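# Move towel from low shelf onto rail

## Task

Pick up the towel lying on the low shelf and drape it across the rail so a substantial portion hangs down on both sides; the rail must remain upright, and the robot must not topple or finish leaning, or the attempt counts as failed.

## Robot and tools

Robot: the LinearBot, an omnidirectional base carrying a column about 1.75 m high. A carriage slides 1.0 m up and down it (lift_m) and holds two identical six-joint arms, left and right, each ending in a two-finger gripper. Arm bases sit roughly 0.57 m + lift_m off the floor, and carriage parts hang about 0.15 m lower. A hand reaches 0.78 m from its shoulder but only about 0.38 m below its arm base. The hand is about 0.16 m long and 0.1 m wide (0.14 m opened). Parked arm: joints 1-6 = 0, 0.05, 0.05, 1.45, 0, 0; the parked robot is about 0.95 m wide and 0.7 m long.

Frames: the base frame has its origin on the floor beneath the base centre, x ahead, y to the left, z upward, in metres. left_hand and right_hand report the point between each hand's finger pads in this frame, with quat_wxyz giving orientation (hand z runs along the fingers, fingers open along hand y). base_odometry is in the frame the base had at scene start; it counts wheel rotation, so slip shows up as travel, and heading (rad, left positive, -3.142 to 3.142) can drift a degree or two.

move: one action per call. "base" holds exactly one relative command, an offset from where the base last reported itself: translate_m (metres, forward +, -2 to 2), strafe_m (metres, left +, -2 to 2) or rotate_rad (radians, counter-clockwise +, -6.3 to 6.3). "joints" is one object covering both arms and the lift, keyed by name, each value an absolute target: lift_m 0 to 1 m; joint1_rad -2.617 to 3.054 (swing about vertical, 0 ahead, + left); joint2_rad 0 to 3.141 (shoulder: 0 upper arm back and level, 1.57 vertical, 3.14 ahead and level); joint3_rad 0 to 3.141 (elbow, 0 folded, 3.14 straight); joint4_rad -1.57 to 1.57 (wrist pitch, + lifts fingertips); joint5_rad -1.57 to 1.57 (wrist yaw, + turns fingertips to the right, opposite to joint 1); joint6_rad -2.094 to 2.094 (roll about the finger axis, + clockwise viewed from the forearm); gripper_m 0 to 0.093 m pad gap. Names carry a left_ or right_ prefix. "speeds" caps top speed for this action only: translate_m and strafe_m 0.02-0.5 m/s, rotate_rad 0.05-1.57 rad/s, lift_m 0.08-0.25 m/s (defaults are the maxima). "min_time_s" (0.1-8 s) sets a minimum duration for arm and gripper motions, making paths straighter. "cameras" picks images: carriage_camera (fixed, looking ahead and about 20 degrees down), left_wrist_camera, right_wrist_camera, or "all"; omitted means all, [] means none. An empty move just reports state. Unknown keys make a call invalid; out-of-range values get it refused, and a refusal or stop cancels the rest of that reply's move, wait and finished_scene calls. No action runs past 15 s; base drives end with "time_out" after 14 s.

wait(seconds 0-10, cameras) lets time pass with nothing new commanded. zoom_image(camera, region [x0,y0,x1,y1] in pixels, up to 504x504, origin top-left) enlarges part of the camera's latest image (images are 896x504). read_manual(section "licences") only returns licence text. finished_scene(scene, chance_done 1-99 percent) closes the current scene irrevocably; the towel must stay hung without the robot's help.

Results: "move" reads "done" or the worst status. base_status/joint_status: "done" (for the base, wheels turned the full amount, slip or not); "off_target" (resting short, may still push); "contact_stop" or "time_out" (target dropped, holds in place); "not_followed" after "joint command not followed", meaning a self-collision check held back that arm's targets (gripper still acts). To untangle, move only the blocked arm clear first, the other arm in a later action. on_its_own lists uncommanded behaviour; "held at" is a target, not a reading. motor_effort gives percent of maximum (peak in brackets); a lift effort that keeps falling while lowering means a hand or load is resting on something. Joint torques wrap at ±28 N m for joints 1-3. Gripper readings: a firm grip reads slightly under the object's width and may say off_target; closed on nothing reads about 0.000-0.001. To release, command well above the reading. Hand position readings get less accurate at long reach, and loads make hands sag.

Cautions: the base stops on contact only after the hit, and can coast up to 0.35 m at full speed; drive slowly near the shelf and rail. If pressed against something, back off about 0.2 m along the path taken (repeat once if needed). Never reverse under a table edge into the column. Arms have no contact stop and spring to target once freed. Do not let the arms strike or squeeze each other. Tipping risk rises with a high carriage, stretched or loaded arms, pulling, and sudden stops; only images reveal leaning. Motor heat builds from holding loads or stretched arms; a MOTOR HOT line warns at 75 °C, and at 100 °C the arm goes limp for 30-60 s (OVER-TEMPERATURE FAULT, keys read "limit_stop_at_motor_heat"; resend targets afterwards). Park arms to cool. The robot keeps executing the last command while the operator is thinking. Avoid dropping the towel, knocking the rail over, or hard pushes.

Each tool is called after "Request:" as a command line: name --argument value for each argument, lists and objects as JSON in quotes; but a table of rows of numbers goes row by row, as --pt "numbers of a row", without its own name.

## Session

Request:
move

Scene clock: 0.00 s.
Joint torques (N m): no reading
base_odometry: x=+0.000 y=+0.000 heading=+0.000
base_status: not commanded
joint_positions: lift_m=+0.300 left_joint1_rad=-0.008 left_joint2_rad=+0.038 left_joint3_rad=+0.056 left_joint4_rad=+1.461 left_joint5_rad=+0.046 left_joint6_rad=+0.033 left_gripper_m=+0.094 right_joint1_rad=+0.002 right_joint2_rad=+0.049 right_joint3_rad=+0.045 right_joint4_rad=+1.456 right_joint5_rad=-0.001 right_joint6_rad=+0.034 right_gripper_m=+0.094
joint_status: not commanded
motor_effort: lift_m=+23 drive_wheels=-2
left_hand: x=+0.2871 y=+0.3316 z=+1.3237 quat_wxyz=(+0.999, +0.024, +0.045, +0.011) (m; base frame)
right_hand: x=+0.2954 y=-0.3395 z=+1.3207 quat_wxyz=(+0.998, +0.001, +0.060, +0.018) (m; base frame)
pictures: carriage_camera, left_wrist_camera, right_wrist_camera

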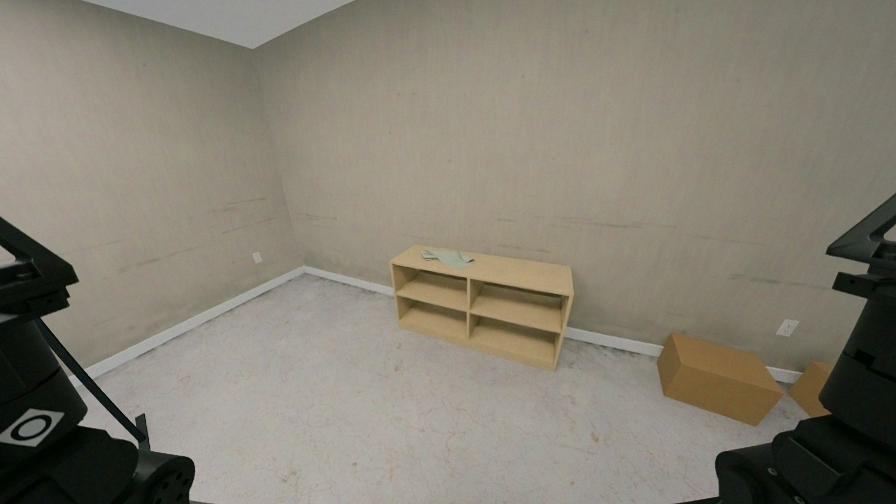

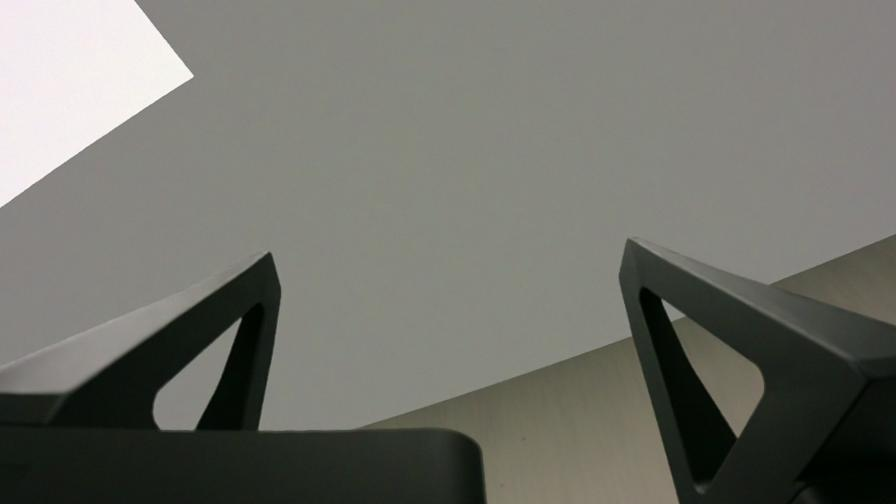

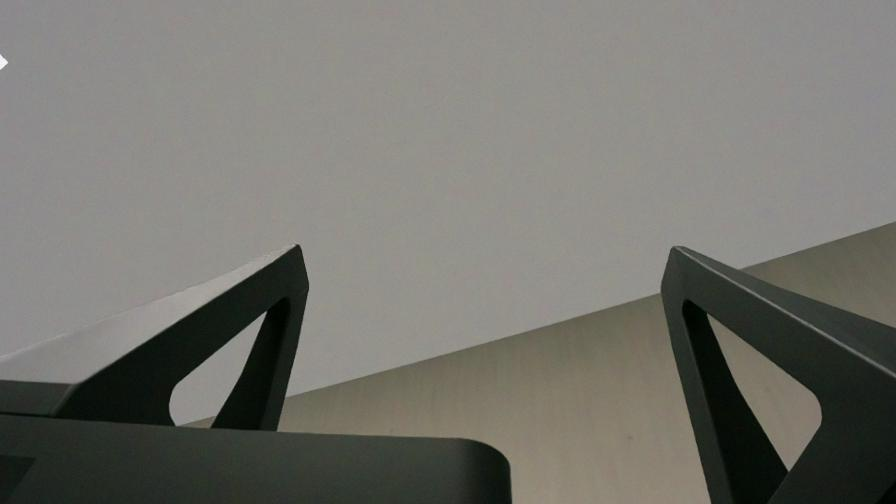

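Request:
zoom_image --camera "carriage_camera" --region '[370, 220, 600, 380]'

Request:
move --base '{"rotate_rad": -1.57}' --cameras '["carriage_camera"]'

Scaled by 2.191 from the camera's 896x504 image, which has a finer 1280x720 frame.

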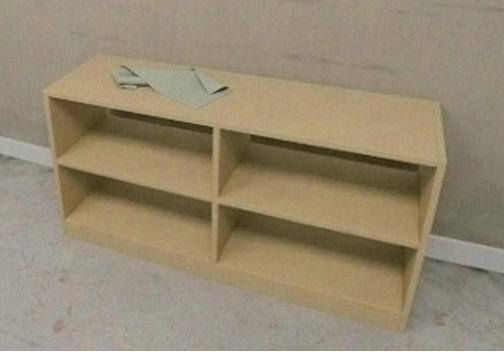

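Scene clock: 5.60 s.
Joint torques (N m): left_arm=[-0.29 4.05 5.75 -0.24 0.01 -0.1] | right_arm=[-0.18 3.97 6.2 -0.19 0.07 0.06]
move: done
base_odometry: x=+0.000 y=+0.000 heading=-1.570
base_status: done
joint_positions: lift_m=+0.300 left_joint1_rad=-0.008 left_joint2_rad=+0.038 left_joint3_rad=+0.056 left_joint4_rad=+1.461 left_joint5_rad=+0.046 left_joint6_rad=+0.033 left_gripper_m=+0.094 right_joint1_rad=+0.002 right_joint2_rad=+0.049 right_joint3_rad=+0.045 right_joint4_rad=+1.456 right_joint5_rad=+0.000 right_joint6_rad=+0.034 right_gripper_m=+0.094
joint_status: not commanded
motor_effort: lift_m=+23(23) drive_wheels=+7(15)
left_hand: x=+0.2871 y=+0.3316 z=+1.3237 quat_wxyz=(+0.999, +0.024, +0.045, +0.011) (m; base frame)
right_hand: x=+0.2954 y=-0.3396 z=+1.3207 quat_wxyz=(+0.998, +0.001, +0.060, +0.018) (m; base frame)
pictures: carriage_camera

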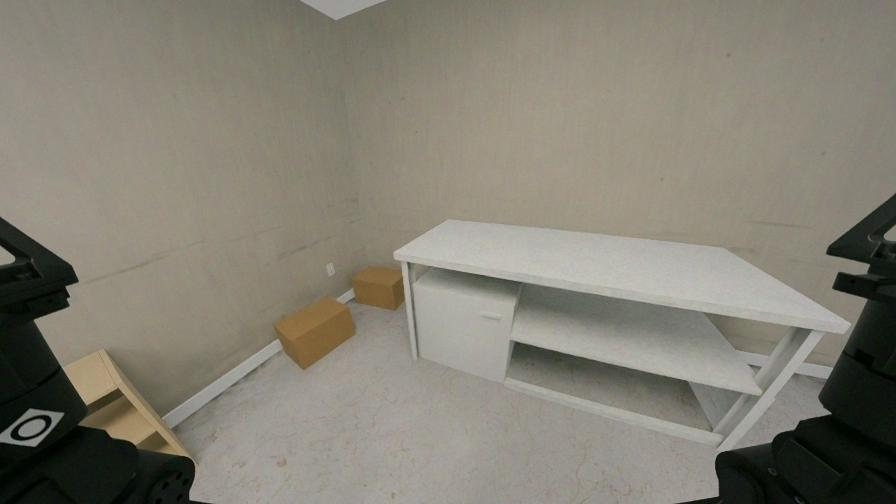

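Request:
move --base '{"rotate_rad": -1.57}' --cameras '["carriage_camera"]'

Request:
move --base '{"rotate_rad": -1.57}' --cameras '["carriage_camera"]'

Scene clock: 11.77 s.
Joint torques (N m): left_arm=[-0.38 4.05 5.74 -0.22 0 -0.08] | right_arm=[-0.24 3.96 6.16 -0.18 0.06 0.07]
move: done
base_odometry: x=+0.000 y=+0.000 heading=-3.139
base_status: done
joint_positions: lift_m=+0.300 left_joint1_rad=-0.008 left_joint2_rad=+0.038 left_joint3_rad=+0.056 left_joint4_rad=+1.461 left_joint5_rad=+0.046 left_joint6_rad=+0.033 left_gripper_m=+0.094 right_joint1_rad=+0.002 right_joint2_rad=+0.049 right_joint3_rad=+0.045 right_joint4_rad=+1.456 right_joint5_rad=+0.000 right_joint6_rad=+0.034 right_gripper_m=+0.094
joint_status: not commanded
motor_effort: lift_m=+23(23) drive_wheels=+7(15)
left_hand: x=+0.2872 y=+0.3316 z=+1.3236 quat_wxyz=(+0.999, +0.024, +0.046, +0.011) (m; base frame)
right_hand: x=+0.2954 y=-0.3396 z=+1.3207 quat_wxyz=(+0.998, +0.001, +0.060, +0.018) (m; base frame)
pictures: carriage_camera

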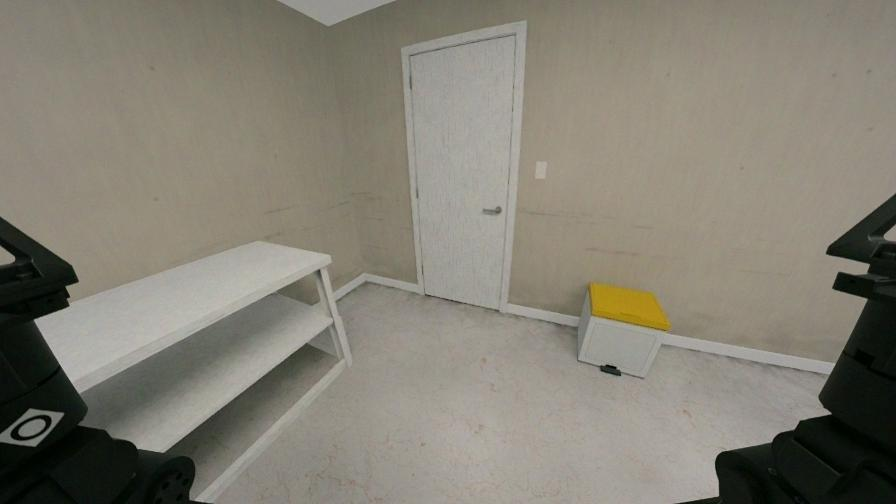

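Scene clock: 14.87 s.
Joint torques (N m): left_arm=[-0.29 4.04 5.85 -0.21 -0.02 -0.09] | right_arm=[-0.17 3.97 6.15 -0.2 0.05 0.08]
move: done
base_odometry: x=+0.000 y=+0.000 heading=+1.575
base_status: done
joint_positions: lift_m=+0.300 left_joint1_rad=-0.008 left_joint2_rad=+0.038 left_joint3_rad=+0.056 left_joint4_rad=+1.461 left_joint5_rad=+0.046 left_joint6_rad=+0.033 left_gripper_m=+0.094 right_joint1_rad=+0.002 right_joint2_rad=+0.049 right_joint3_rad=+0.045 right_joint4_rad=+1.456 right_joint5_rad=+0.000 right_joint6_rad=+0.034 right_gripper_m=+0.094
joint_status: not commanded
motor_effort: lift_m=+23(23) drive_wheels=+7(15)
left_hand: x=+0.2872 y=+0.3316 z=+1.3236 quat_wxyz=(+0.999, +0.024, +0.046, +0.011) (m; base frame)
right_hand: x=+0.2954 y=-0.3397 z=+1.3207 quat_wxyz=(+0.998, +0.001, +0.060, +0.018) (m; base frame)
pictures: carriage_camera

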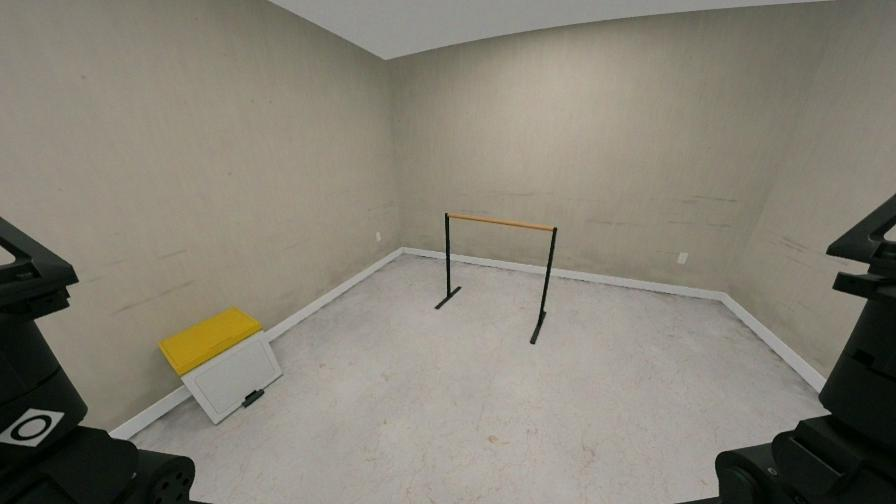

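Request:
move --base '{"rotate_rad": -1.97}' --cameras '[]'

Request:
move --base '{"translate_m": 0.65}' --cameras '[]'

Request:
move --base '{"strafe_m": 0.33}' --cameras '["carriage_camera"]'

Request:
zoom_image --camera "carriage_camera" --region '[260, 200, 700, 450]'

Scene clock: 39.47 s.
Joint torques (N m): left_arm=[-0.35 4 5.81 -0.24 0.01 -0.07] | right_arm=[-0.27 3.93 6.19 -0.19 0.06 0.07]
move: done
base_odometry: x=+0.000 y=+0.000 heading=-0.395
base_status: done
joint_positions: lift_m=+0.300 left_joint1_rad=-0.008 left_joint2_rad=+0.038 left_joint3_rad=+0.056 left_joint4_rad=+1.461 left_joint5_rad=+0.046 left_joint6_rad=+0.033 left_gripper_m=+0.094 right_joint1_rad=+0.002 right_joint2_rad=+0.049 right_joint3_rad=+0.045 right_joint4_rad=+1.455 right_joint5_rad=+0.001 right_joint6_rad=+0.034 right_gripper_m=+0.094
joint_status: not commanded
motor_effort: lift_m=+23(23) drive_wheels=+7(15)
left_hand: x=+0.2873 y=+0.3316 z=+1.3236 quat_wxyz=(+0.999, +0.024, +0.046, +0.011) (m; base frame)
right_hand: x=+0.2955 y=-0.3397 z=+1.3207 quat_wxyz=(+0.998, +0.001, +0.060, +0.018) (m; base frame)
pictures: none
No camera images: "cameras" was empty.

Scene clock: 42.97 s.
Joint torques (N m): left_arm=[-0.34 4.08 5.74 -0.24 -0.01 -0.07] | right_arm=[-0.23 3.95 6.26 -0.15 0.05 0.06]
move: done
base_odometry: x=+0.600 y=-0.251 heading=-0.396
base_status: done
joint_positions: lift_m=+0.300 left_joint1_rad=-0.008 left_joint2_rad=+0.038 left_joint3_rad=+0.056 left_joint4_rad=+1.461 left_joint5_rad=+0.046 left_joint6_rad=+0.033 left_gripper_m=+0.094 right_joint1_rad=+0.002 right_joint2_rad=+0.049 right_joint3_rad=+0.045 right_joint4_rad=+1.455 right_joint5_rad=+0.001 right_joint6_rad=+0.034 right_gripper_m=+0.094
joint_status: not commanded
motor_effort: lift_m=+23(23) drive_wheels=-7(19)
left_hand: x=+0.2872 y=+0.3316 z=+1.3236 quat_wxyz=(+0.999, +0.024, +0.046, +0.011) (m; base frame)
right_hand: x=+0.2956 y=-0.3397 z=+1.3206 quat_wxyz=(+0.998, +0.001, +0.060, +0.018) (m; base frame)
pictures: none
No camera images: "cameras" was empty.

Scene clock: 45.67 s.
Joint torques (N m): left_arm=[-0.27 4 5.79 -0.23 0 -0.1] | right_arm=[-0.21 3.96 6.17 -0.18 0.05 0.06]
move: done
base_odometry: x=+0.727 y=+0.053 heading=-0.397
base_status: done
joint_positions: lift_m=+0.300 left_joint1_rad=-0.009 left_joint2_rad=+0.038 left_joint3_rad=+0.056 left_joint4_rad=+1.460 left_joint5_rad=+0.046 left_joint6_rad=+0.033 left_gripper_m=+0.094 right_joint1_rad=+0.002 right_joint2_rad=+0.049 right_joint3_rad=+0.045 right_joint4_rad=+1.455 right_joint5_rad=-0.001 right_joint6_rad=+0.034 right_gripper_m=+0.094
joint_status: not commanded
motor_effort: lift_m=+23(23) drive_wheels=-2(13)
left_hand: x=+0.2874 y=+0.3316 z=+1.3236 quat_wxyz=(+0.999, +0.024, +0.046, +0.011) (m; base frame)
right_hand: x=+0.2955 y=-0.3395 z=+1.3207 quat_wxyz=(+0.998, +0.001, +0.060, +0.018) (m; base frame)
pictures: carriage_camera

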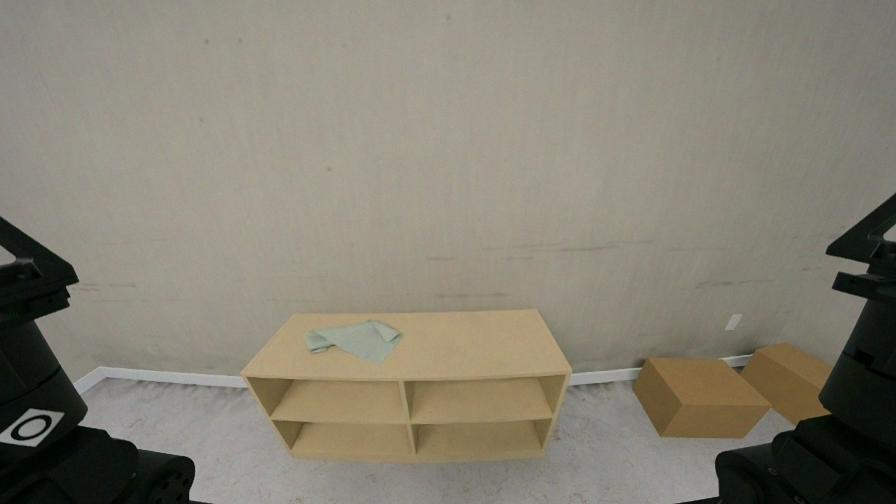

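Scaled by 1.145 from the camera's 896x504 image, which has a finer 1280x720 frame.

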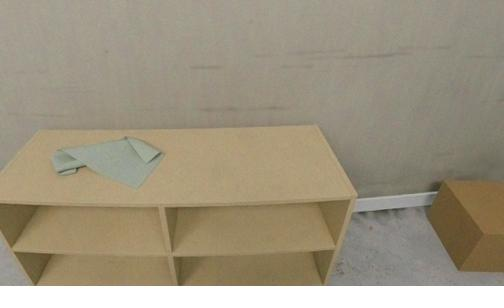

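Request:
move --base '{"translate_m": 0.2}' --joints '{"lift_m": 0.42, "left_joint1_rad": 0.24, "left_joint2_rad": 2.86, "left_joint3_rad": 2.34, "left_joint4_rad": -1.05, "left_joint5_rad": 0, "left_joint6_rad": 0}' --min_time_s 3 --cameras '["carriage_camera", "left_wrist_camera"]'

Scene clock: 68.07 s.
Joint torques (N m): left_arm=[0.17 -12.92 7.71 0.4 -0.07 -0.14] | right_arm=[-0.18 3.9 6.17 -0.16 0.06 0.07]
move: done
base_odometry: x=+0.912 y=-0.024 heading=-0.396
base_status: done
joint_positions: lift_m=+0.420 left_joint1_rad=+0.235 left_joint2_rad=+2.820 left_joint3_rad=+2.329 left_joint4_rad=-1.028 left_joint5_rad=+0.010 left_joint6_rad=+0.007 left_gripper_m=+0.094 right_joint1_rad=+0.002 right_joint2_rad=+0.049 right_joint3_rad=+0.045 right_joint4_rad=+1.454 right_joint5_rad=+0.000 right_joint6_rad=+0.034 right_gripper_m=+0.094
joint_status: all done
motor_effort: lift_m=+24(30) drive_wheels=-5(13)
left_hand: x=+0.7782 y=+0.4608 z=+0.9000 quat_wxyz=(+0.027, -0.113, +0.993, -0.002) (m; base frame)
right_hand: x=+0.2957 y=-0.3396 z=+1.4405 quat_wxyz=(+0.998, +0.001, +0.060, +0.018) (m; base frame)
pictures: carriage_camera, left_wrist_camera
camera_calibration:
carriage_camera: T_world_to_cam=[[-0.00559344, -0.999683, -0.0245389, 0.0367535], [-0.377647, 0.0248338, -0.925616, 1.3995], [0.925933, 0.00408966, -0.377667, 0.352448], [0, 0, 0, 1]] pos_world=[0.202381, 0.000545588, 1.42941]
left_wrist_camera: T_world_to_cam=[[0.201534, -0.979065, 0.0285659, 0.269588], [-0.82307, -0.15347, 0.546812, 0.223158], [-0.53098, -0.133713, -0.836768, 1.35141], [0, 0, 0, 1]] pos_world=[0.846913, 0.478893, 1.00109]

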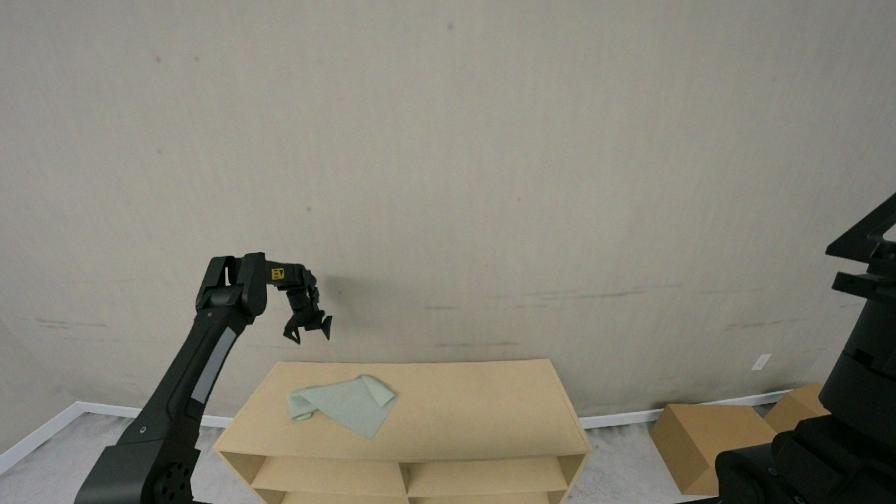

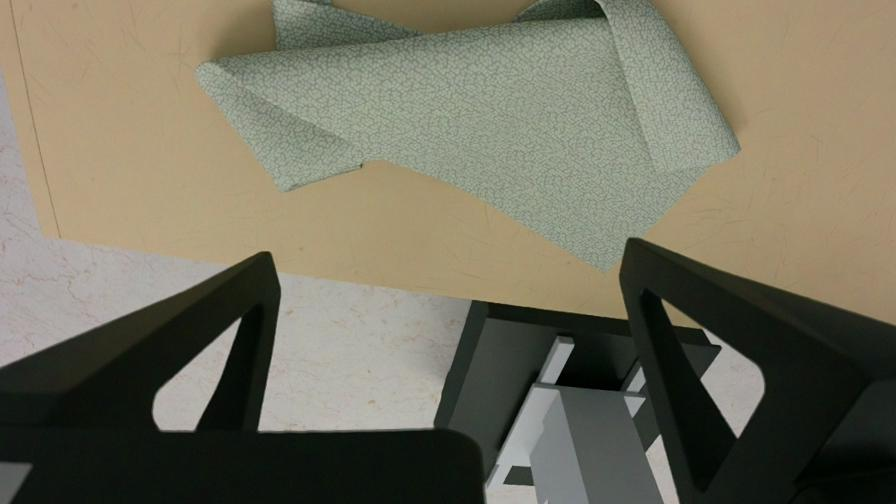

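Request:
move --joints '{"lift_m": 0.28, "left_joint1_rad": -0.16, "left_joint2_rad": 2.405, "left_joint3_rad": 1.358, "left_joint4_rad": -0.524}' --min_time_s 1.5 --cameras '["carriage_camera", "left_wrist_camera"]'

Scene clock: 84.23 s.
Joint torques (N m): left_arm=[-0.61 -14.67 3.75 0.57 -0.03 -0.16] | right_arm=[-0.2 3.96 6.19 -0.16 0.07 0.06]
move: done
base_odometry: x=+0.912 y=-0.024 heading=-0.396
base_status: not commanded
joint_positions: lift_m=+0.280 left_joint1_rad=-0.157 left_joint2_rad=+2.427 left_joint3_rad=+1.372 left_joint4_rad=-0.542 left_joint5_rad=+0.006 left_joint6_rad=+0.007 left_gripper_m=+0.094 right_joint1_rad=+0.002 right_joint2_rad=+0.049 right_joint3_rad=+0.045 right_joint4_rad=+1.454 right_joint5_rad=+0.000 right_joint6_rad=+0.034 right_gripper_m=+0.094
joint_status: all done
motor_effort: lift_m=+20(20) drive_wheels=-5(5)
left_hand: x=+0.6454 y=+0.2784 z=+0.7285 quat_wxyz=(-0.014, +0.082, +0.997, -0.002) (m; base frame)
right_hand: x=+0.2957 y=-0.3396 z=+1.3010 quat_wxyz=(+0.998, +0.001, +0.060, +0.018) (m; base frame)
pictures: carriage_camera, left_wrist_camera
camera_calibration:
carriage_camera: T_world_to_cam=[[-0.00559344, -0.999683, -0.0245389, 0.0333319], [-0.377647, 0.0248338, -0.925616, 1.27044], [0.925933, 0.00408966, -0.377667, 0.299787], [0, 0, 0, 1]] pos_world=[0.202381, 0.000545588, 1.28997]
left_wrist_camera: T_world_to_cam=[[-0.184219, -0.982499, 0.0275355, 0.37338], [-0.774399, 0.162339, 0.611517, 0.0131468], [-0.605285, 0.0913297, -0.790752, 1.06483], [0, 0, 0, 1]] pos_world=[0.723489, 0.267461, 0.823694]

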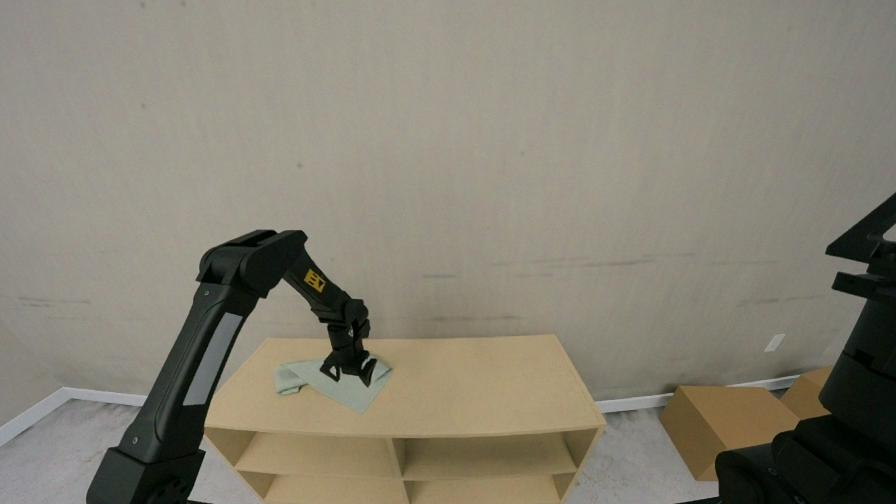

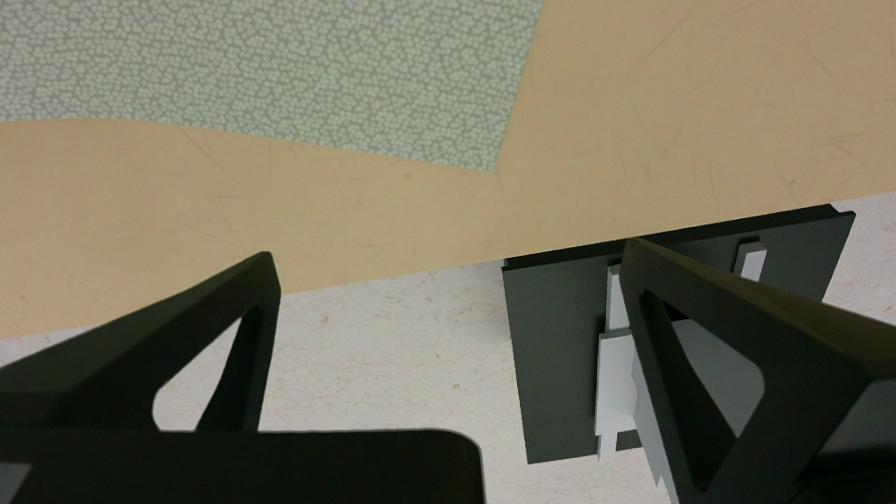

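Request:
move --joints '{"lift_m": 0.185, "left_joint6_rad": -0.55}' --cameras '["carriage_camera", "left_wrist_camera"]'

Request:
zoom_image --camera "carriage_camera" --region '[250, 300, 450, 420]'

Scene clock: 92.83 s.
Joint torques (N m): left_arm=[-0.61 -13.01 4.26 0.54 -0.07 -0.16] | right_arm=[-0.14 3.95 6.16 -0.18 0.05 0.06]
move: done
base_odometry: x=+0.912 y=-0.024 heading=-0.396
base_status: not commanded
joint_positions: lift_m=+0.185 left_joint1_rad=-0.157 left_joint2_rad=+2.408 left_joint3_rad=+1.368 left_joint4_rad=-0.533 left_joint5_rad=+0.006 left_joint6_rad=-0.541 left_gripper_m=+0.094 right_joint1_rad=+0.002 right_joint2_rad=+0.049 right_joint3_rad=+0.045 right_joint4_rad=+1.454 right_joint5_rad=+0.000 right_joint6_rad=+0.034 right_gripper_m=+0.094
joint_status: all done
motor_effort: lift_m=+20(20) drive_wheels=-5(6)
left_hand: x=+0.6507 y=+0.2776 z=+0.6398 quat_wxyz=(-0.002, -0.191, +0.982, -0.002) (m; base frame)
right_hand: x=+0.2957 y=-0.3396 z=+1.2060 quat_wxyz=(+0.998, +0.001, +0.060, +0.018) (m; base frame)
pictures: carriage_camera, left_wrist_camera
camera_calibration:
carriage_camera: T_world_to_cam=[[-0.00559344, -0.999683, -0.0245389, 0.0309992], [-0.377647, 0.0248338, -0.925616, 1.18245], [0.925933, 0.00408966, -0.377667, 0.263886], [0, 0, 0, 1]] pos_world=[0.202381, 0.000545588, 1.19491]
left_wrist_camera: T_world_to_cam=[[0.353906, -0.934959, 0.0245331, 0.0145443], [-0.756938, -0.270916, 0.594684, 0.191308], [-0.549359, -0.229032, -0.803585, 1.0587], [0, 0, 0, 1]] pos_world=[0.721269, 0.307904, 0.736635]

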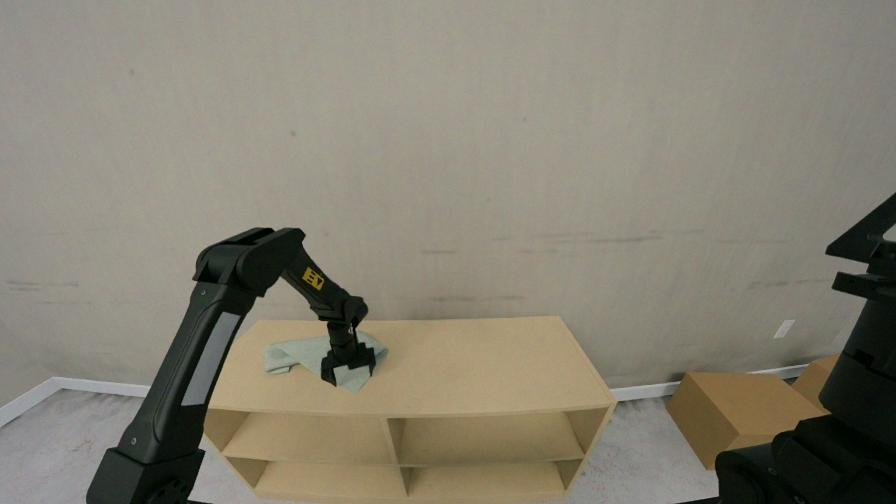

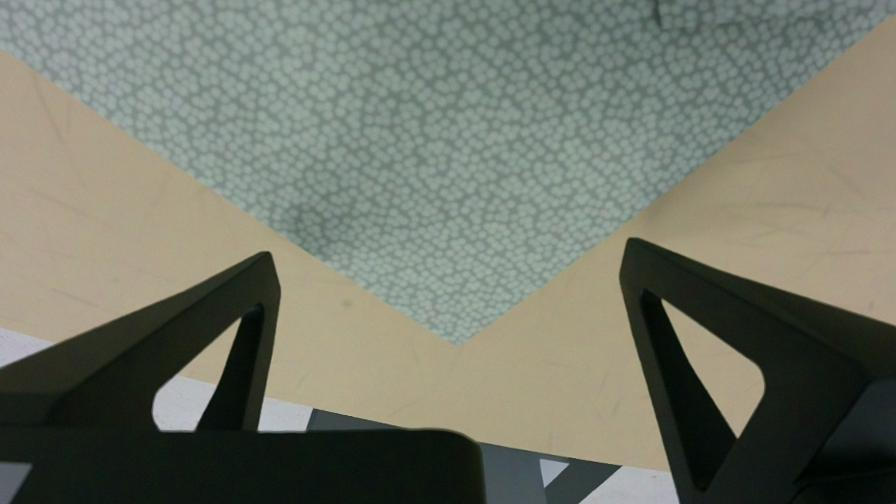

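Scaled by 2.520 from the camera's 896x504 image, which has a finer 1280x720 frame.

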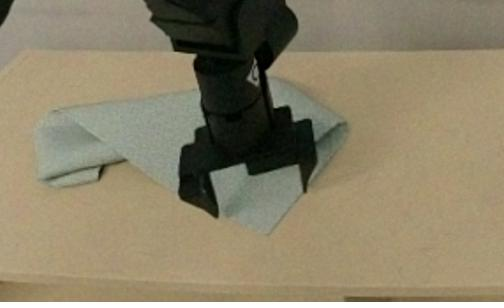

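Request:
move --joints '{"lift_m": 0.16}' --speeds '{"lift_m": 0.08}' --cameras '["left_wrist_camera"]'

Request:
move --joints '{"lift_m": 0.152}' --speeds '{"lift_m": 0.08}' --cameras '["left_wrist_camera"]'

Scene clock: 95.57 s.
Joint torques (N m): left_arm=[-0.7 -9.35 4.4 0.91 -0.14 -0.16] | right_arm=[-0.23 4.01 6.16 -0.18 0.06 0.08]
move: done
base_odometry: x=+0.912 y=-0.024 heading=-0.396
base_status: not commanded
joint_positions: lift_m=+0.161 left_joint1_rad=-0.156 left_joint2_rad=+2.369 left_joint3_rad=+1.368 left_joint4_rad=-0.564 left_joint5_rad=+0.013 left_joint6_rad=-0.543 left_gripper_m=+0.094 right_joint1_rad=+0.002 right_joint2_rad=+0.049 right_joint3_rad=+0.045 right_joint4_rad=+1.454 right_joint5_rad=+0.000 right_joint6_rad=+0.034 right_gripper_m=+0.094
joint_status: all done
motor_effort: lift_m=+18(19) drive_wheels=+6(6)
left_hand: x=+0.6526 y=+0.2762 z=+0.6296 quat_wxyz=(+0.001, -0.192, +0.981, -0.007) (m; base frame)
right_hand: x=+0.2957 y=-0.3396 z=+1.1812 quat_wxyz=(+0.998, +0.001, +0.060, +0.018) (m; base frame)
pictures: left_wrist_camera
camera_calibration:
left_wrist_camera: T_world_to_cam=[[0.35581, -0.933909, 0.0348383, 0.00483414], [-0.760817, -0.267813, 0.591129, 0.202369], [-0.54273, -0.236835, -0.805824, 1.0505], [0, 0, 0, 1]] pos_world=[0.722386, 0.307508, 0.726728]

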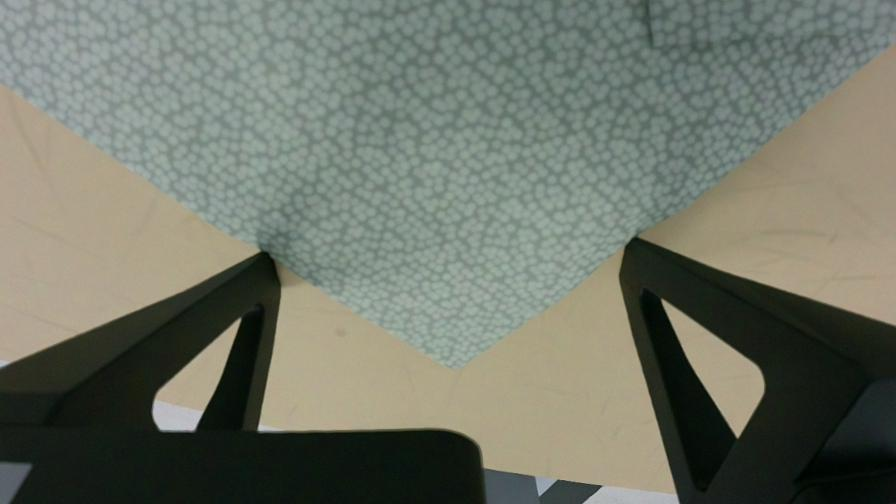

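Scene clock: 96.03 s.
Joint torques (N m): left_arm=[-0.7 -7.61 4.3 1.18 -0.14 -0.13] | right_arm=[-0.23 3.92 6.19 -0.14 0.07 0.07]
move: done
base_odometry: x=+0.912 y=-0.024 heading=-0.396
base_status: not commanded
joint_positions: lift_m=+0.153 left_joint1_rad=-0.156 left_joint2_rad=+2.350 left_joint3_rad=+1.370 left_joint4_rad=-0.586 left_joint5_rad=+0.013 left_joint6_rad=-0.543 left_gripper_m=+0.094 right_joint1_rad=+0.002 right_joint2_rad=+0.049 right_joint3_rad=+0.045 right_joint4_rad=+1.454 right_joint5_rad=+0.000 right_joint6_rad=+0.034 right_gripper_m=+0.094
joint_status: all done
motor_effort: lift_m=+17(18) drive_wheels=+6(6)
left_hand: x=+0.6525 y=+0.2763 z=+0.6291 quat_wxyz=(+0.000, -0.192, +0.981, -0.007) (m; base frame)
right_hand: x=+0.2957 y=-0.3396 z=+1.1733 quat_wxyz=(+0.998, +0.001, +0.060, +0.018) (m; base frame)
pictures: left_wrist_camera
camera_calibration:
left_wrist_camera: T_world_to_cam=[[0.355849, -0.933915, 0.0342696, 0.00525992], [-0.760149, -0.267918, 0.591941, 0.201646], [-0.543641, -0.236692, -0.805253, 1.05021], [0, 0, 0, 1]] pos_world=[0.722348, 0.307514, 0.726145]

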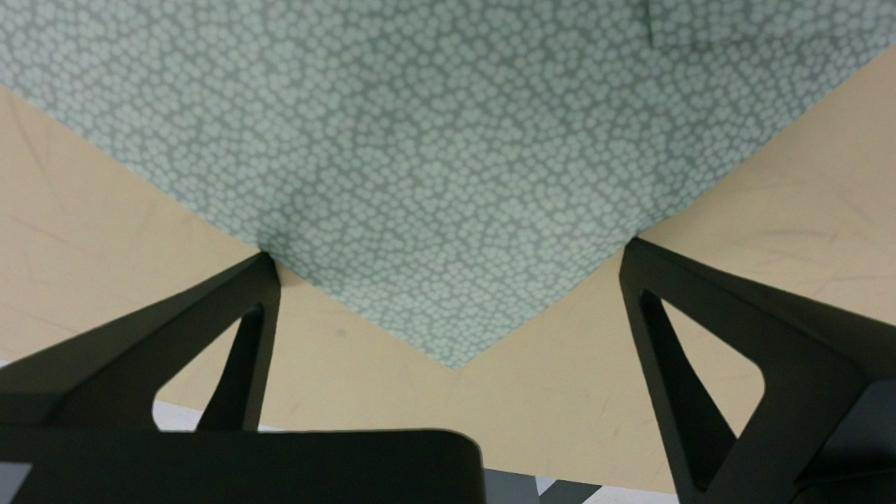

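Request:
move --joints '{"left_gripper_m": 0.0}' --min_time_s 2 --cameras '["left_wrist_camera"]'

Request:
move --joints '{"lift_m": 0.3}' --cameras '["left_wrist_camera", "carriage_camera"]'

Scene clock: 104.40 s.
Joint torques (N m): left_arm=[-0.62 -7.61 4.25 0.95 -0.06 -0.13] | right_arm=[-0.2 3.97 6.15 -0.15 0.06 0.07]
move: done
base_odometry: x=+0.912 y=-0.024 heading=-0.396
base_status: not commanded
joint_positions: lift_m=+0.153 left_joint1_rad=-0.157 left_joint2_rad=+2.350 left_joint3_rad=+1.372 left_joint4_rad=-0.560 left_joint5_rad=+0.003 left_joint6_rad=-0.545 left_gripper_m=+0.003 right_joint1_rad=+0.002 right_joint2_rad=+0.049 right_joint3_rad=+0.045 right_joint4_rad=+1.454 right_joint5_rad=+0.000 right_joint6_rad=+0.034 right_gripper_m=+0.094
joint_status: all done
motor_effort: lift_m=+17(17) drive_wheels=+6(6)
left_hand: x=+0.6597 y=+0.2766 z=+0.6296 quat_wxyz=(+0.015, -0.192, +0.981, -0.007) (m; base frame)
right_hand: x=+0.2957 y=-0.3396 z=+1.1733 quat_wxyz=(+0.998, +0.001, +0.060, +0.018) (m; base frame)
pictures: left_wrist_camera
camera_calibration:
left_wrist_camera: T_world_to_cam=[[0.355687, -0.93379, 0.0390159, 0.0000825623], [-0.776554, -0.27205, 0.56829, 0.233804], [-0.520049, -0.232431, -0.821903, 1.04834], [0, 0, 0, 1]] pos_world=[0.726719, 0.30735, 0.728759]

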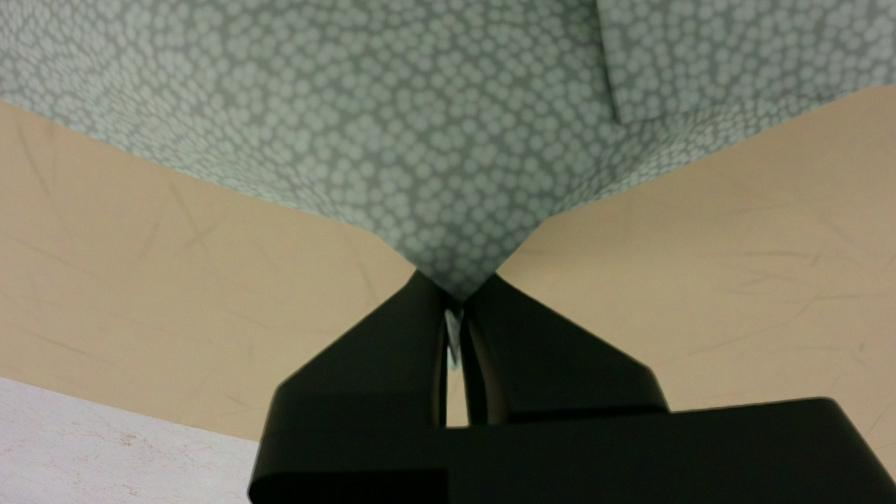

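Scene clock: 105.53 s.
Joint torques (N m): left_arm=[-0.46 -10.93 4.64 0.6 -0.05 -0.15] | right_arm=[-0.18 3.93 6.17 -0.13 0.06 0.06]
move: done
base_odometry: x=+0.912 y=-0.024 heading=-0.396
base_status: not commanded
joint_positions: lift_m=+0.300 left_joint1_rad=-0.157 left_joint2_rad=+2.386 left_joint3_rad=+1.364 left_joint4_rad=-0.534 left_joint5_rad=+0.003 left_joint6_rad=-0.545 left_gripper_m=+0.003 right_joint1_rad=+0.002 right_joint2_rad=+0.049 right_joint3_rad=+0.045 right_joint4_rad=+1.454 right_joint5_rad=+0.000 right_joint6_rad=+0.034 right_gripper_m=+0.094
joint_status: all done
motor_effort: lift_m=+25(30) drive_wheels=+6(6)
left_hand: x=+0.6547 y=+0.2774 z=+0.7620 quat_wxyz=(+0.007, -0.193, +0.981, -0.004) (m; base frame)
right_hand: x=+0.2957 y=-0.3396 z=+1.3204 quat_wxyz=(+0.998, +0.001, +0.060, +0.018) (m; base frame)
pictures: carriage_camera, left_wrist_camera
camera_calibration:
carriage_camera: T_world_to_cam=[[-0.00559344, -0.999683, -0.0245389, 0.0338071], [-0.377647, 0.0248338, -0.925616, 1.28836], [0.925933, 0.00408966, -0.377667, 0.307101], [0, 0, 0, 1]] pos_world=[0.202381, 0.000545588, 1.30934]
left_wrist_camera: T_world_to_cam=[[0.356253, -0.93388, 0.0308519, 0.00330059], [-0.767251, -0.273524, 0.580096, 0.140207], [-0.533301, -0.230332, -0.813964, 1.15682], [0, 0, 0, 1]] pos_world=[0.723334, 0.307886, 0.860177]

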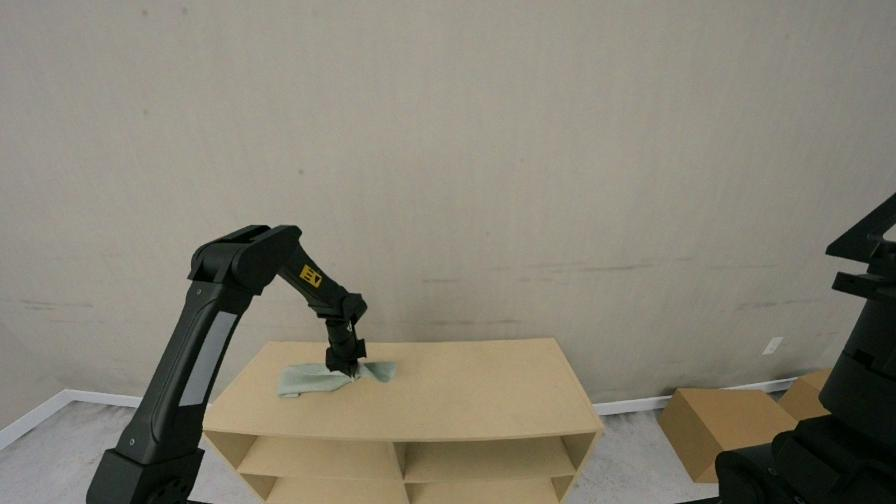

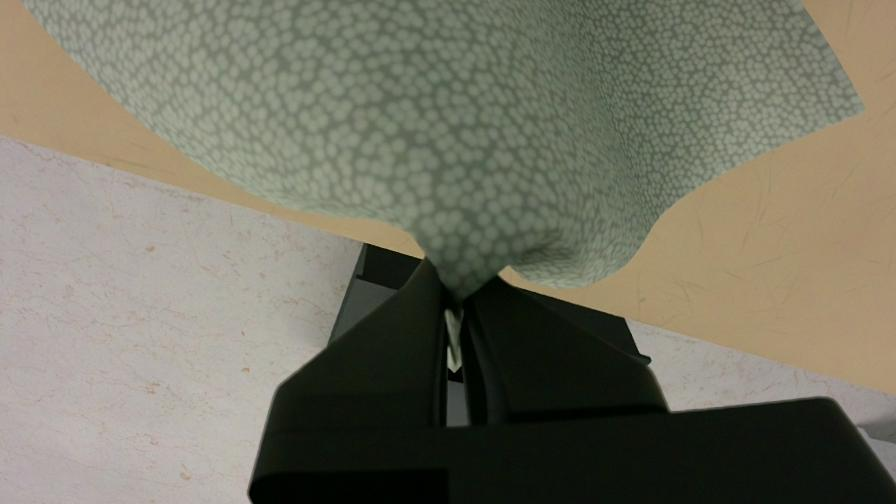

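Gripped. Raise, then back off.

Request:
move --joints '{"lift_m": 0.85}' --cameras '["left_wrist_camera", "carriage_camera"]'

Request:
move --base '{"translate_m": -0.7}' --speeds '{"translate_m": 0.3}' --cameras '["left_wrist_camera", "carriage_camera"]'

Scene clock: 110.70 s.
Joint torques (N m): left_arm=[-0.65 -11 4.72 0.57 -0.02 -0.14] | right_arm=[-0.17 3.93 6.16 -0.17 0.07 0.06]
move: done
base_odometry: x=+0.912 y=-0.024 heading=-0.396
base_status: not commanded
joint_positions: lift_m=+0.850 left_joint1_rad=-0.157 left_joint2_rad=+2.386 left_joint3_rad=+1.364 left_joint4_rad=-0.530 left_joint5_rad=+0.003 left_joint6_rad=-0.545 left_gripper_m=+0.003 right_joint1_rad=+0.002 right_joint2_rad=+0.049 right_joint3_rad=+0.045 right_joint4_rad=+1.454 right_joint5_rad=+0.000 right_joint6_rad=+0.034 right_gripper_m=+0.094
joint_status: all done
motor_effort: lift_m=+24(30) drive_wheels=+5(6)
left_hand: x=+0.6554 y=+0.2773 z=+1.3118 quat_wxyz=(+0.008, -0.193, +0.981, -0.004) (m; base frame)
right_hand: x=+0.2957 y=-0.3396 z=+1.8704 quat_wxyz=(+0.998, +0.001, +0.060, +0.018) (m; base frame)
pictures: carriage_camera, left_wrist_camera
camera_calibration:
carriage_camera: T_world_to_cam=[[-0.00559344, -0.999683, -0.0245389, 0.047304], [-0.377647, 0.0248338, -0.925616, 1.79747], [0.925933, 0.00408966, -0.377667, 0.514825], [0, 0, 0, 1]] pos_world=[0.202381, 0.000545588, 1.85936]
left_wrist_camera: T_world_to_cam=[[0.35617, -0.933867, 0.0321816, -0.0156817], [-0.768778, -0.273282, 0.578184, -0.174786], [-0.531153, -0.230673, -0.815271, 1.60502], [0, 0, 0, 1]] pos_world=[0.723725, 0.307824, 1.41009]

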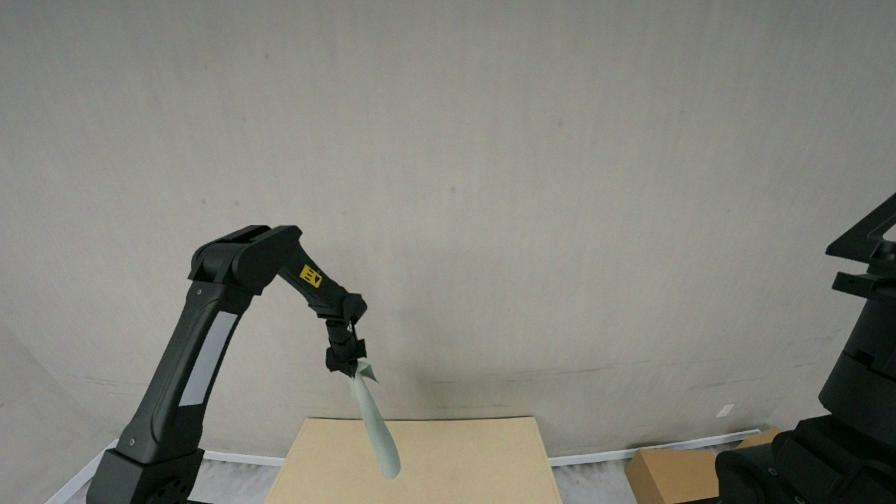

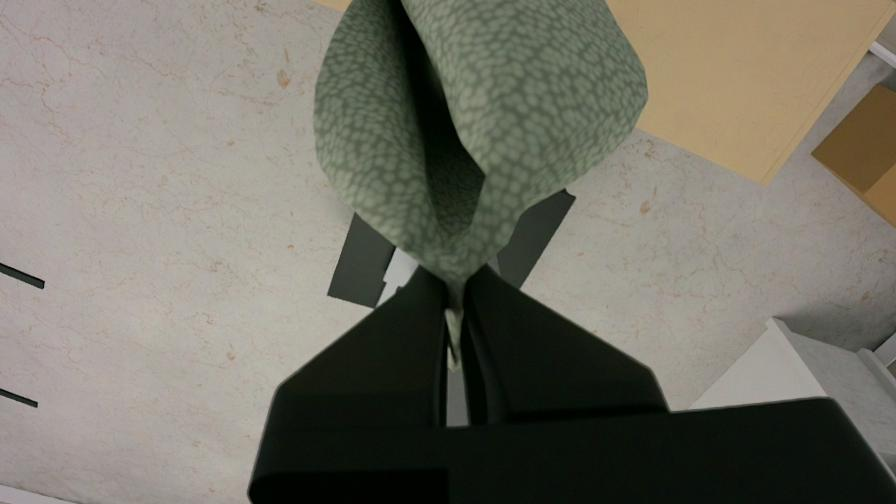

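Scene clock: 114.53 s.
Joint torques (N m): left_arm=[-0.64 -10.89 4.67 0.54 -0.04 -0.14] | right_arm=[-0.23 3.84 6.2 -0.16 0.05 0.07]
move: done
base_odometry: x=+0.266 y=+0.246 heading=-0.395
base_status: done
joint_positions: lift_m=+0.850 left_joint1_rad=-0.157 left_joint2_rad=+2.386 left_joint3_rad=+1.364 left_joint4_rad=-0.528 left_joint5_rad=+0.003 left_joint6_rad=-0.545 left_gripper_m=+0.003 right_joint1_rad=+0.002 right_joint2_rad=+0.049 right_joint3_rad=+0.045 right_joint4_rad=+1.454 right_joint5_rad=-0.001 right_joint6_rad=+0.034 right_gripper_m=+0.094
joint_status: not commanded
motor_effort: lift_m=+25(25) drive_wheels=-2(13)
left_hand: x=+0.6560 y=+0.2773 z=+1.3118 quat_wxyz=(+0.009, -0.193, +0.981, -0.005) (m; base frame)
right_hand: x=+0.2958 y=-0.3395 z=+1.8704 quat_wxyz=(+0.998, +0.001, +0.061, +0.018) (m; base frame)
pictures: carriage_camera, left_wrist_camera
camera_calibration:
carriage_camera: T_world_to_cam=[[-0.00559344, -0.999683, -0.0245389, 0.047304], [-0.377647, 0.0248338, -0.925616, 1.79747], [0.925933, 0.00408966, -0.377667, 0.514825], [0, 0, 0, 1]] pos_world=[0.202381, 0.000545588, 1.85936]
left_wrist_camera: T_world_to_cam=[[0.356434, -0.933707, 0.0338415, -0.0183297], [-0.770164, -0.273111, 0.576418, -0.17111], [-0.528963, -0.231518, -0.816454, 1.60573], [0, 0, 0, 1]] pos_world=[0.724122, 0.307909, 1.41026]

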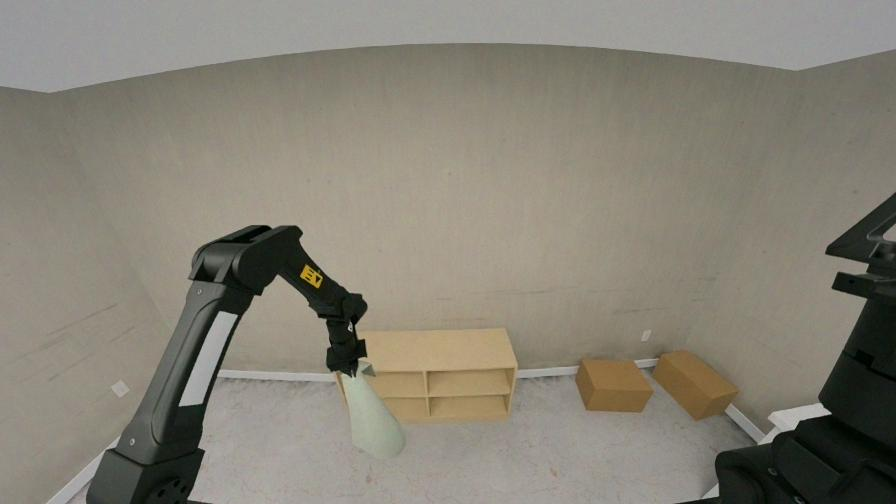

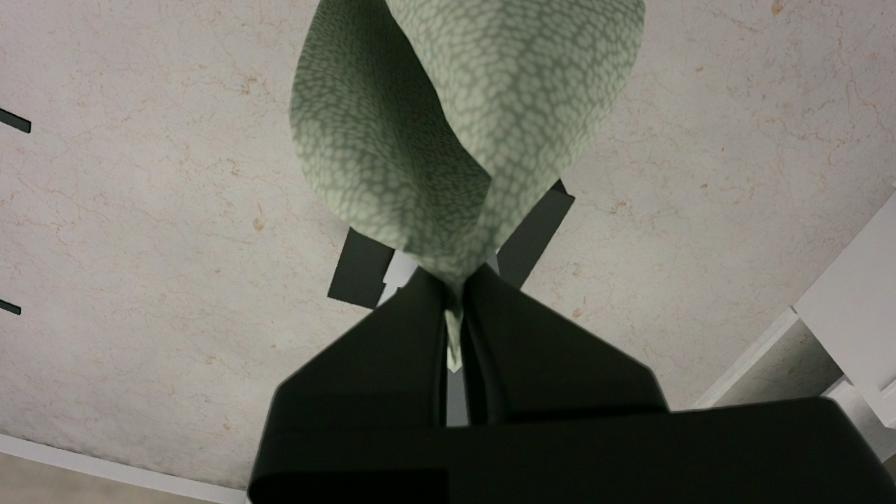

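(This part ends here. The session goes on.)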